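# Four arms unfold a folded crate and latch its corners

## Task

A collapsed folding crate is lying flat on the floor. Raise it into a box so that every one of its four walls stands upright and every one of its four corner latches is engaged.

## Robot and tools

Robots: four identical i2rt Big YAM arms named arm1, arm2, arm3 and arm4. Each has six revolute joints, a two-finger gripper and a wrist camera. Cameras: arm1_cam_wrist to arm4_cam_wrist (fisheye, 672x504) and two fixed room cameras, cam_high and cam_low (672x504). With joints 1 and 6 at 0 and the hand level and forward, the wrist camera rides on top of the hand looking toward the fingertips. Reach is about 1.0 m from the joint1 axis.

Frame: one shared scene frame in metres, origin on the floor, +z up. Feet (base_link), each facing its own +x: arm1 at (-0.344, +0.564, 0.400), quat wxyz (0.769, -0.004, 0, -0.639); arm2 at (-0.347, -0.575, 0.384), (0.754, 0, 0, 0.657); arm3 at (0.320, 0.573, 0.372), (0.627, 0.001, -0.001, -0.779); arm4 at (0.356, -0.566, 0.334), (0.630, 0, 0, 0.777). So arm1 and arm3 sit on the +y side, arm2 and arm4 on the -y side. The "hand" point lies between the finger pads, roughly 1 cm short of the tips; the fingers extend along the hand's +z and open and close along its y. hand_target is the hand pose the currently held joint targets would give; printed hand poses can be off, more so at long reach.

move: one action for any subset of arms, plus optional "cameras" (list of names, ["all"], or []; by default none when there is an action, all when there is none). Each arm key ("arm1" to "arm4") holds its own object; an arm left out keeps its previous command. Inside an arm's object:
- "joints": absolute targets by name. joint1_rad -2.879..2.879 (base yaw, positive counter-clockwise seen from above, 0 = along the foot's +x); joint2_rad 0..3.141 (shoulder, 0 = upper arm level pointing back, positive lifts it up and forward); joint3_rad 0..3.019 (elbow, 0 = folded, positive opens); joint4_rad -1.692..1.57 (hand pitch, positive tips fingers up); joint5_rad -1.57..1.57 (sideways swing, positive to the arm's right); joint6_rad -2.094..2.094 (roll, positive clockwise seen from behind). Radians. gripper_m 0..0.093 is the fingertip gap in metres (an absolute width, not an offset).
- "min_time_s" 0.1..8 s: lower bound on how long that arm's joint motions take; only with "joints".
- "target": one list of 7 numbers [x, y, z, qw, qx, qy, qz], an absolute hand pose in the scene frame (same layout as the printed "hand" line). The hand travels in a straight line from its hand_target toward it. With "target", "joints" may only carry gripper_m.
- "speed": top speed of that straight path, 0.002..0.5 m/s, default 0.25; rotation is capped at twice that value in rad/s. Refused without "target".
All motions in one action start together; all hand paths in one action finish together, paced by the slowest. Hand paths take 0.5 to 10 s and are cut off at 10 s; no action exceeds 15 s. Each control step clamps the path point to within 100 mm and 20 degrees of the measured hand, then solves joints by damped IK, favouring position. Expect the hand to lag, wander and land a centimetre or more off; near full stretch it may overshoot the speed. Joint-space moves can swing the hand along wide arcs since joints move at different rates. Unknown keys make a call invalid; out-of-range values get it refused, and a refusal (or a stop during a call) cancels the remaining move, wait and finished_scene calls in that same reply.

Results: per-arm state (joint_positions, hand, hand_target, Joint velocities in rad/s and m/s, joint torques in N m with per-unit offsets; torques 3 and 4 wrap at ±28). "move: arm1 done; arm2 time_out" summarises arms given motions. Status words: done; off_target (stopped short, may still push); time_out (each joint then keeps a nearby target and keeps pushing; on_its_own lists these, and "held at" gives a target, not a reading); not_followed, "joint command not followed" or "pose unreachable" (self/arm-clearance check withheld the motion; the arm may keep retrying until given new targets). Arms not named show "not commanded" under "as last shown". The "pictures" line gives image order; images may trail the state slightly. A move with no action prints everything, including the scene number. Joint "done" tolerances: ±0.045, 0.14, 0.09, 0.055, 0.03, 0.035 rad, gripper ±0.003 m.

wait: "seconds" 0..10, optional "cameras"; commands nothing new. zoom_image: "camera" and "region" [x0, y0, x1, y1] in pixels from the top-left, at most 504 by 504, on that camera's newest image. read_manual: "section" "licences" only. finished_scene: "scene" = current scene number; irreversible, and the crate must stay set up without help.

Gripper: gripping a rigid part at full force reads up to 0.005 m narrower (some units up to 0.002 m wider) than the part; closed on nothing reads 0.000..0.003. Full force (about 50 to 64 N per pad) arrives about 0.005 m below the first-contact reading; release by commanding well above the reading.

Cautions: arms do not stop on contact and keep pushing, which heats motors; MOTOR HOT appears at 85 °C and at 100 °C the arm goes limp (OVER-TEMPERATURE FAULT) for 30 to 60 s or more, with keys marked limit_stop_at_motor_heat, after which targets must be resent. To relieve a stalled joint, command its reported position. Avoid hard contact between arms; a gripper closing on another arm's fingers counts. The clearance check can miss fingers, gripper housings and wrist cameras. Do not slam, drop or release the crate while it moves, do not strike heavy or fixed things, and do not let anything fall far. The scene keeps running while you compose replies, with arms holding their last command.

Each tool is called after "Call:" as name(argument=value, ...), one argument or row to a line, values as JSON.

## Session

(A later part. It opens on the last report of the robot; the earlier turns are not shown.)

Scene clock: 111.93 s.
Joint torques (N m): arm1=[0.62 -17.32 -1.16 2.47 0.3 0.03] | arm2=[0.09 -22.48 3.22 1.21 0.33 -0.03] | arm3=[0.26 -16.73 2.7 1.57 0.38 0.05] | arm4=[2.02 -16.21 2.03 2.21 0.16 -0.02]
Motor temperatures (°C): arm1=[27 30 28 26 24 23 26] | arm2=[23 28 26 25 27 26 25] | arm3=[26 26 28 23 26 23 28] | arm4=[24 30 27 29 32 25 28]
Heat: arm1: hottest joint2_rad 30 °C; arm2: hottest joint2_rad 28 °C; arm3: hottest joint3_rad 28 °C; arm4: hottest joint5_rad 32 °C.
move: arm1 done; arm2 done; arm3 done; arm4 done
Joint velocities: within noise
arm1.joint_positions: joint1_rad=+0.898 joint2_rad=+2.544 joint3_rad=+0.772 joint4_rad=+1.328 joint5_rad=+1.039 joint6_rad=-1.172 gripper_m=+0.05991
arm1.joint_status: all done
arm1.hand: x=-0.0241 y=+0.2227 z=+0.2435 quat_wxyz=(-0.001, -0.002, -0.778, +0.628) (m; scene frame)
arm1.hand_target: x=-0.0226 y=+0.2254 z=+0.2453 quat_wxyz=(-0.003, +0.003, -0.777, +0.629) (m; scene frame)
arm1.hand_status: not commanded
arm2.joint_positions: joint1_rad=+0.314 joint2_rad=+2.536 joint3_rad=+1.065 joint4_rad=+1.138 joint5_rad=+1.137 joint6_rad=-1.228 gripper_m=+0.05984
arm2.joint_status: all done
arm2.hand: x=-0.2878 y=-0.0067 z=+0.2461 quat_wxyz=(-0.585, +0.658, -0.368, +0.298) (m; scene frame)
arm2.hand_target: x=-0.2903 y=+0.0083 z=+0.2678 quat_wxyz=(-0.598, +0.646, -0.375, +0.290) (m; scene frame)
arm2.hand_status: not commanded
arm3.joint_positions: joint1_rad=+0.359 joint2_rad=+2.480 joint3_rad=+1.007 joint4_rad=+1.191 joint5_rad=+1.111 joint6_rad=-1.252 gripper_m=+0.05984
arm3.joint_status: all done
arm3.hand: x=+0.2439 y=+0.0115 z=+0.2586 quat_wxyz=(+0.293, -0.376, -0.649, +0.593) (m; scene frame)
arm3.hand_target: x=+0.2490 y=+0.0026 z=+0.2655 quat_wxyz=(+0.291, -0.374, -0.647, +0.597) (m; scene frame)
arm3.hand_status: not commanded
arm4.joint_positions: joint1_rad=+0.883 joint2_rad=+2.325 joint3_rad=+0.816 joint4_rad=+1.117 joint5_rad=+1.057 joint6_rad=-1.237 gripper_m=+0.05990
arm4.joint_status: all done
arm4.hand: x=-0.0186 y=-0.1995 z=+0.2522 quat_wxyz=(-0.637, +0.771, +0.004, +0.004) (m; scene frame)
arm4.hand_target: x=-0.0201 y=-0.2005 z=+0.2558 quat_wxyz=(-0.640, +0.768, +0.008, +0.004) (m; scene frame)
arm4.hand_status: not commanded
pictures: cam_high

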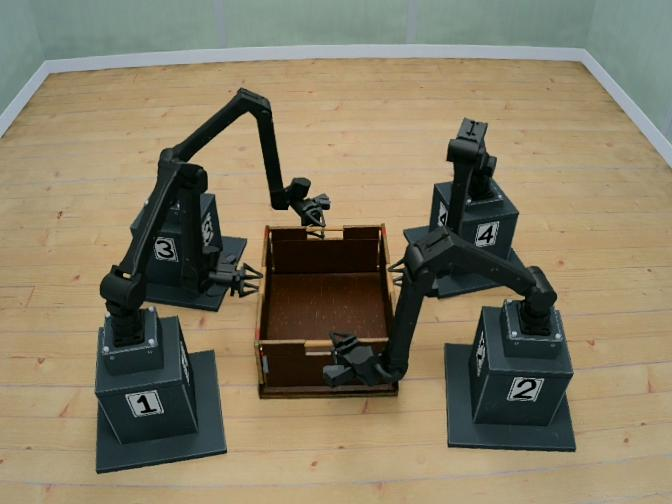

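Call:
move(
  arm1={"target": [-0.0255, 0.275, 0.255, 0, 0, 0.7771, -0.6293], "speed": 0.2},
  arm2={"target": [-0.345, -0.030, 0.278, -0.5999, 0.6446, -0.3763, 0.2883], "speed": 0.2},
  arm3={"target": [0.305, 0.042, 0.274, -0.2883, 0.3763, 0.6446, -0.5999], "speed": 0.2},
  arm4={"target": [-0.0215, -0.250, 0.265, -0.6428, 0.766, 0, 0], "speed": 0.2},
)

Call:
move(
  arm2={"target": [-0.42, -0.19, 0.28, 0, 1, 0, 0], "speed": 0.3, "joints": {"gripper_m": 0.092}},
  arm3={"target": [0.37, 0.21, 0.27, 0, 0, 1, 0], "speed": 0.3, "joints": {"gripper_m": 0.092}},
  cameras=["arm2_cam_wrist", "arm3_cam_wrist", "cam_high"],
)

Call:
zoom_image(
  camera="cam_high",
  region=[230, 190, 440, 400],
)

Scene clock: 116.13 s.
Joint torques (N m): arm1=[-0.09 -17.61 -1.55 1.59 0.56 0.24] | arm2=[-0.38 -21.95 1.84 0.91 0.41 0.13] | arm3=[-0.38 -16.67 0.53 1.32 0.48 0.27] | arm4=[1.73 -15.68 1.44 1.03 0.23 0.41]
Motor temperatures (°C): arm1=[27 30 28 26 24 23 26] | arm2=[23 28 26 25 27 26 25] | arm3=[26 26 28 23 26 23 28] | arm4=[24 30 26 29 31 25 28]
Heat: arm1: hottest joint2_rad 30 °C; arm2: hottest joint2_rad 28 °C; arm3: hottest joint3_rad 28 °C; arm4: hottest joint5_rad 31 °C.
move: arm1 done; arm2 off_target; arm3 done; arm4 done
Joint velocities: within noise
arm1.joint_positions: joint1_rad=+1.028 joint2_rad=+2.507 joint3_rad=+0.706 joint4_rad=+1.253 joint5_rad=+1.154 joint6_rad=-1.058 gripper_m=+0.05996
arm1.joint_status: not commanded
arm1.hand: x=-0.0233 y=+0.2728 z=+0.2529 quat_wxyz=(+0.000, +0.002, -0.776, +0.630) (m; scene frame)
arm1.hand_target: x=-0.0249 y=+0.2748 z=+0.2549 quat_wxyz=(-0.001, +0.000, -0.777, +0.630) (m; scene frame)
arm1.hand_status: done (0.004 m and 0.3 deg from the pose sent, 0.054 m and 0.4 deg at the start)
arm2.joint_positions: joint1_rad=+0.448 joint2_rad=+2.486 joint3_rad=+0.998 joint4_rad=+1.081 joint5_rad=+1.258 joint6_rad=-1.139 gripper_m=+0.05989
arm2.joint_status: not commanded
arm2.hand: x=-0.3454 y=-0.0367 z=+0.2606 quat_wxyz=(-0.593, +0.655, -0.363, +0.297) (m; scene frame)
arm2.hand_target: x=-0.3446 y=-0.0296 z=+0.2781 quat_wxyz=(-0.600, +0.644, -0.375, +0.289) (m; scene frame)
arm2.hand_status: off_target (0.019 m and 2.3 deg from the pose sent, 0.069 m and 2.7 deg at the start)
arm3.joint_positions: joint1_rad=+0.503 joint2_rad=+2.444 joint3_rad=+0.944 joint4_rad=+1.152 joint5_rad=+1.241 joint6_rad=-1.171 gripper_m=+0.05989
arm3.joint_status: not commanded
arm3.hand: x=+0.3057 y=+0.0420 z=+0.2674 quat_wxyz=(+0.290, -0.372, -0.647, +0.600) (m; scene frame)
arm3.hand_target: x=+0.3063 y=+0.0424 z=+0.2739 quat_wxyz=(+0.288, -0.375, -0.645, +0.601) (m; scene frame)
arm3.hand_status: done (0.007 m and 0.6 deg from the pose sent, 0.070 m and 1.1 deg at the start)
arm4.joint_positions: joint1_rad=+0.993 joint2_rad=+2.283 joint3_rad=+0.762 joint4_rad=+1.081 joint5_rad=+1.165 joint6_rad=-1.171 gripper_m=+0.05995
arm4.joint_status: not commanded
arm4.hand: x=-0.0233 y=-0.2471 z=+0.2648 quat_wxyz=(-0.645, +0.764, +0.003, +0.002) (m; scene frame)
arm4.hand_target: x=-0.0207 y=-0.2486 z=+0.2651 quat_wxyz=(-0.644, +0.765, +0.000, +0.001) (m; scene frame)
arm4.hand_status: done (0.003 m and 0.6 deg from the pose sent, 0.052 m and 1.1 deg at the start)
pictures: none

Scene clock: 119.97 s.
Joint torques (N m): arm1=[0.09 -17.79 -1.77 1.48 0.59 0.25] | arm2=[-0.91 -15.33 5.55 -0.09 -0.22 -0.08] | arm3=[-1.67 -10.87 5.14 -0.08 -0.09 -0.06] | arm4=[1.85 -15.68 1.44 0.94 0.23 0.4]
Motor temperatures (°C): arm1=[27 30 28 26 24 23 26] | arm2=[23 28 26 25 27 26 25] | arm3=[26 27 28 23 26 23 28] | arm4=[24 30 26 29 31 25 27]
Heat: arm1: hottest joint2_rad 30 °C; arm2: hottest joint2_rad 28 °C; arm3: hottest joint3_rad 28 °C; arm4: hottest joint5_rad 31 °C.
move: arm2 off_target; arm3 off_target
Joint velocities: within noise
arm1: as last shown
arm2.joint_positions: joint1_rad=+0.336 joint2_rad=+1.872 joint3_rad=+0.795 joint4_rad=-0.519 joint5_rad=+0.004 joint6_rad=-1.363 gripper_m=+0.09187
arm2.joint_status: all done
arm2.hand: x=-0.4195 y=-0.2083 z=+0.2720 quat_wxyz=(+0.012, +1.000, -0.004, +0.005) (m; scene frame)
arm2.hand_target: x=-0.4198 y=-0.1917 z=+0.2814 quat_wxyz=(-0.003, +1.000, -0.004, +0.000) (m; scene frame)
arm2.hand_status: off_target (0.020 m and 1.5 deg from the pose sent, 0.172 m and 98.2 deg at the start)
arm3.joint_positions: joint1_rad=+0.361 joint2_rad=+1.809 joint3_rad=+0.717 joint4_rad=-0.491 joint5_rad=+0.008 joint6_rad=-1.416 gripper_m=+0.09188
arm3.joint_status: all done
arm3.hand: x=+0.3695 y=+0.2266 z=+0.2671 quat_wxyz=(+0.003, -0.005, -1.000, -0.005) (m; scene frame)
arm3.hand_target: x=+0.3672 y=+0.2121 z=+0.2717 quat_wxyz=(+0.000, -0.007, -1.000, +0.003) (m; scene frame)
arm3.hand_status: off_target (0.017 m and 0.9 deg from the pose sent, 0.180 m and 99.4 deg at the start)
arm4.joint_positions: joint1_rad=+0.988 joint2_rad=+2.283 joint3_rad=+0.762 joint4_rad=+1.081 joint5_rad=+1.165 joint6_rad=-1.170 gripper_m=+0.05995
arm4.joint_status: not commanded
arm4.hand: x=-0.0218 y=-0.2454 z=+0.2648 quat_wxyz=(-0.645, +0.764, +0.001, +0.003) (m; scene frame)
arm4.hand_target: x=-0.0193 y=-0.2468 z=+0.2651 quat_wxyz=(-0.644, +0.765, -0.002, +0.002) (m; scene frame)
arm4.hand_status: not commanded
pictures: arm2_cam_wrist, arm3_cam_wrist, cam_high

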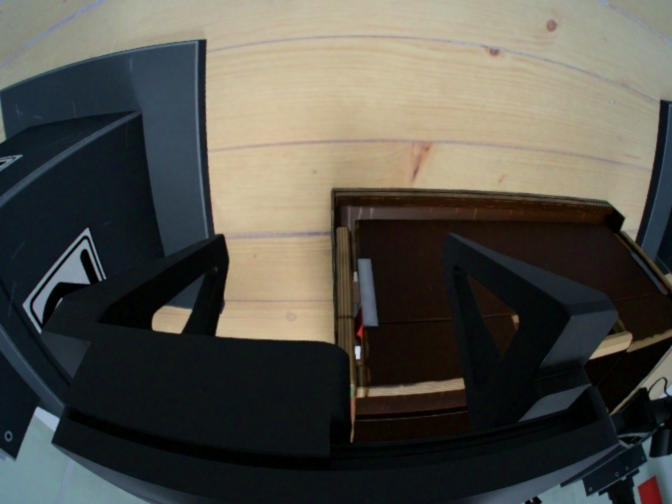

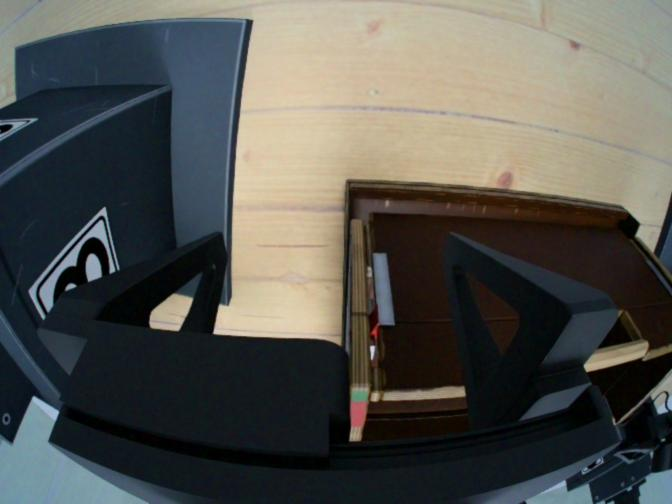

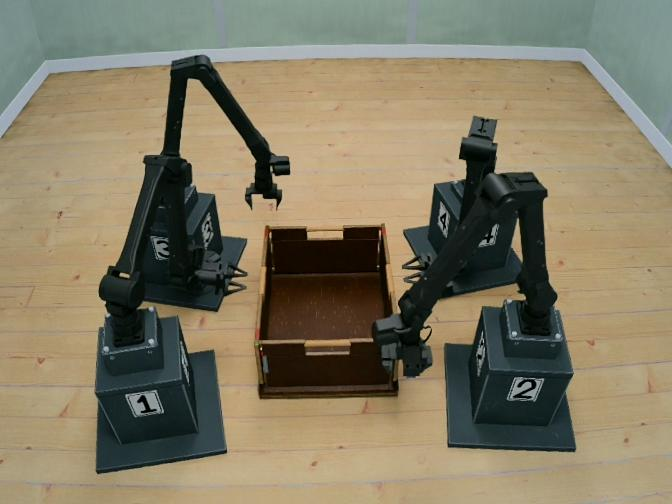

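Scaled by 2.400 from the camera's 672x504 image, which has a finer 960x720 frame.

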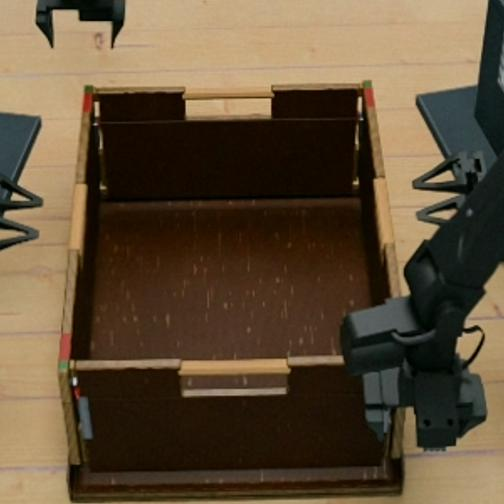

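Call:
zoom_image(
  camera="arm2_cam_wrist",
  region=[310, 230, 400, 430],
)

Call:
zoom_image(
  camera="arm3_cam_wrist",
  region=[325, 230, 415, 430],
)

Call:
move(
  arm2={"target": [-0.42, 0.22, 0.28, 0, 1, 0, 0], "speed": 0.4},
  arm3={"target": [0.37, -0.19, 0.27, 0, 0, 1, 0], "speed": 0.4},
  cameras=["arm2_cam_wrist", "arm3_cam_wrist"],
)

Call:
zoom_image(
  camera="arm2_cam_wrist",
  region=[260, 230, 400, 430],
)

Call:
zoom_image(
  camera="arm3_cam_wrist",
  region=[260, 230, 400, 430],
)

Scaled by 2.520 from the camera's 672x504 image, which has a finer 960x720 frame.

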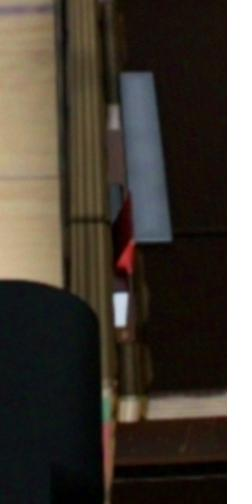

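Scaled by 2.520 from the camera's 672x504 image, which has a finer 960x720 frame.

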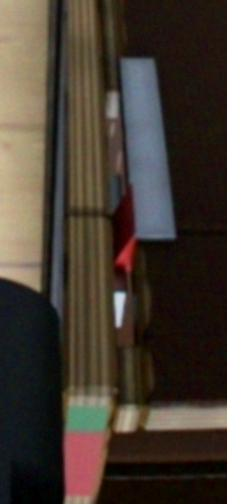

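Scene clock: 124.57 s.
Joint torques (N m): arm1=[-0.03 -18.2 -1.76 1.59 0.53 0.28] | arm2=[-0.67 -28.51 10.56 -0.03 -0.21 -0.12] | arm3=[-1.55 -20.72 11.03 -0.12 -0.09 -0.03] | arm4=[1.79 -15.68 1.44 0.94 0.23 0.4]
Motor temperatures (°C): arm1=[27 30 28 26 24 23 26] | arm2=[23 28 26 24 27 26 25] | arm3=[26 27 29 23 26 23 28] | arm4=[24 29 26 29 30 25 27]
Heat: arm1: hottest joint2_rad 30 °C; arm2: hottest joint2_rad 28 °C; arm3: hottest joint3_rad 29 °C; arm4: hottest joint5_rad 30 °C.
move: arm2 off_target; arm3 off_target
Joint velocities: within noise
arm1, arm4: as last shown
arm2.joint_positions: joint1_rad=+0.234 joint2_rad=+2.917 joint3_rad=+2.872 joint4_rad=-1.512 joint5_rad=+0.001 joint6_rad=-1.480 gripper_m=+0.09187
arm2.joint_status: not commanded
arm2.hand: x=-0.4236 y=+0.2125 z=+0.2681 quat_wxyz=(-0.008, +1.000, +0.004, +0.000) (m; scene frame)
arm2.hand_target: x=-0.4195 y=+0.2199 z=+0.2756 quat_wxyz=(-0.020, +1.000, +0.004, -0.002) (m; scene frame)
arm2.hand_status: off_target (0.014 m and 1.0 deg from the pose sent, 0.428 m and 1.5 deg at the start; a joint's target at an end of its range on 20 of 78 steps)
arm3.joint_positions: joint1_rad=+0.290 joint2_rad=+2.659 joint3_rad=+2.414 joint4_rad=-1.325 joint5_rad=+0.005 joint6_rad=-1.499 gripper_m=+0.09188
arm3.joint_status: not commanded
arm3.hand: x=+0.3758 y=-0.1839 z=+0.2769 quat_wxyz=(+0.001, +0.001, -1.000, +0.000) (m; scene frame)
arm3.hand_target: x=+0.3680 y=-0.1905 z=+0.2658 quat_wxyz=(-0.001, +0.000, -1.000, +0.001) (m; scene frame)
arm3.hand_status: off_target (0.011 m and 0.2 deg from the pose sent, 0.417 m and 0.9 deg at the start)
pictures: arm2_cam_wrist, arm3_cam_wrist

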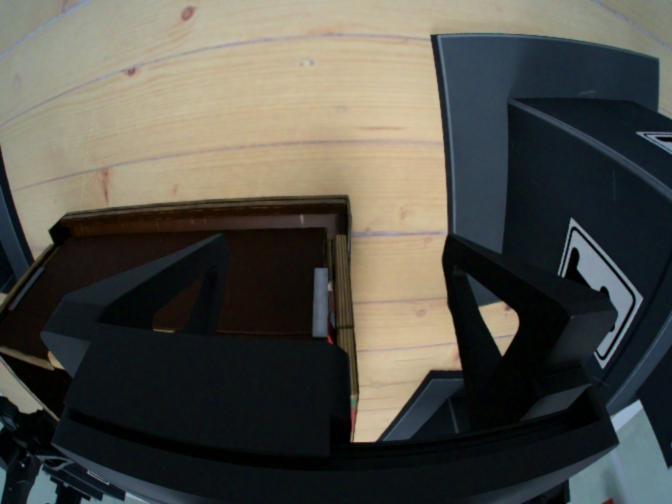

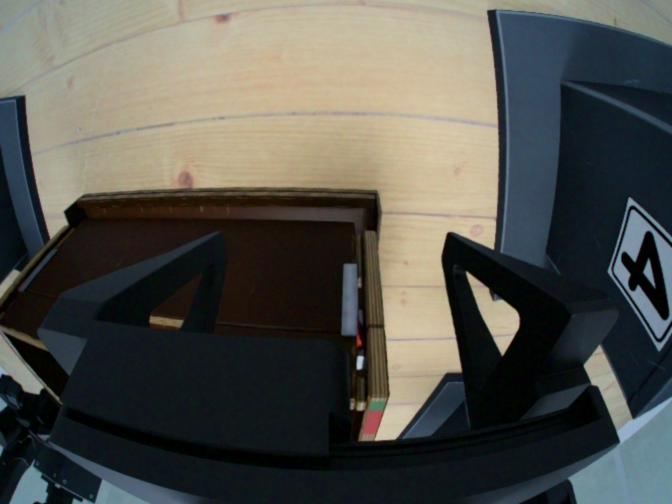

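Scaled by 2.520 from the camera's 672x504 image, which has a finer 960x720 frame.

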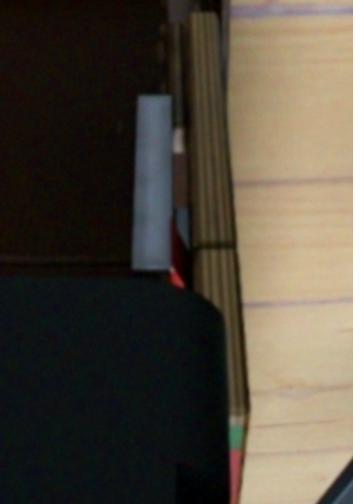

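Scaled by 2.520 from the camera's 672x504 image, which has a finer 960x720 frame.

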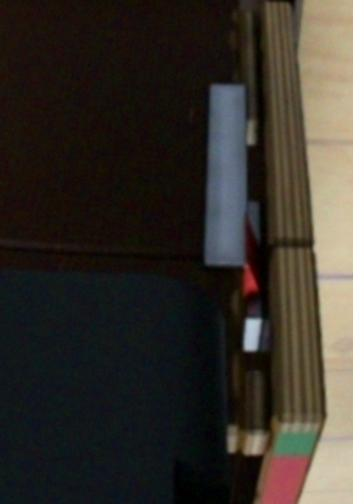

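Call:
zoom_image(
  camera="arm3_cam_wrist",
  region=[330, 290, 400, 380],
)

Call:
zoom_image(
  camera="arm2_cam_wrist",
  region=[300, 290, 370, 380],
)

Scaled by 5.600 from the camera's 672x504 image, which has a finer 960x720 frame.

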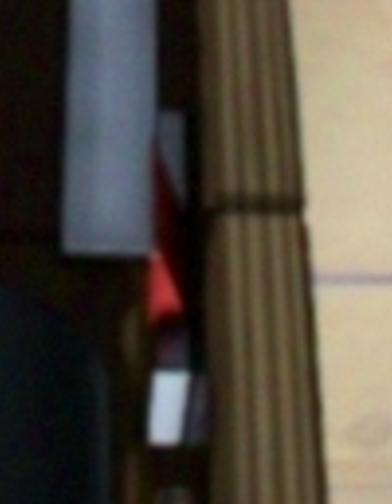

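Scaled by 5.600 from the camera's 672x504 image, which has a finer 960x720 frame.

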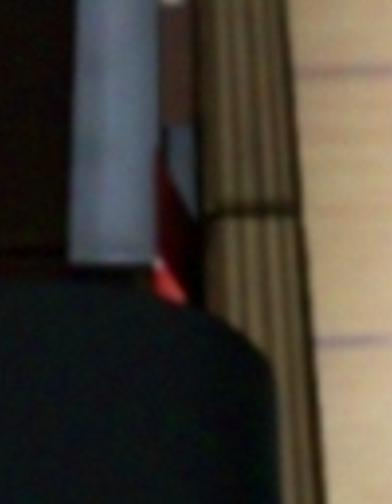

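Call:
finished_scene(
  scene=2,
)

The scene is finished: the task was done.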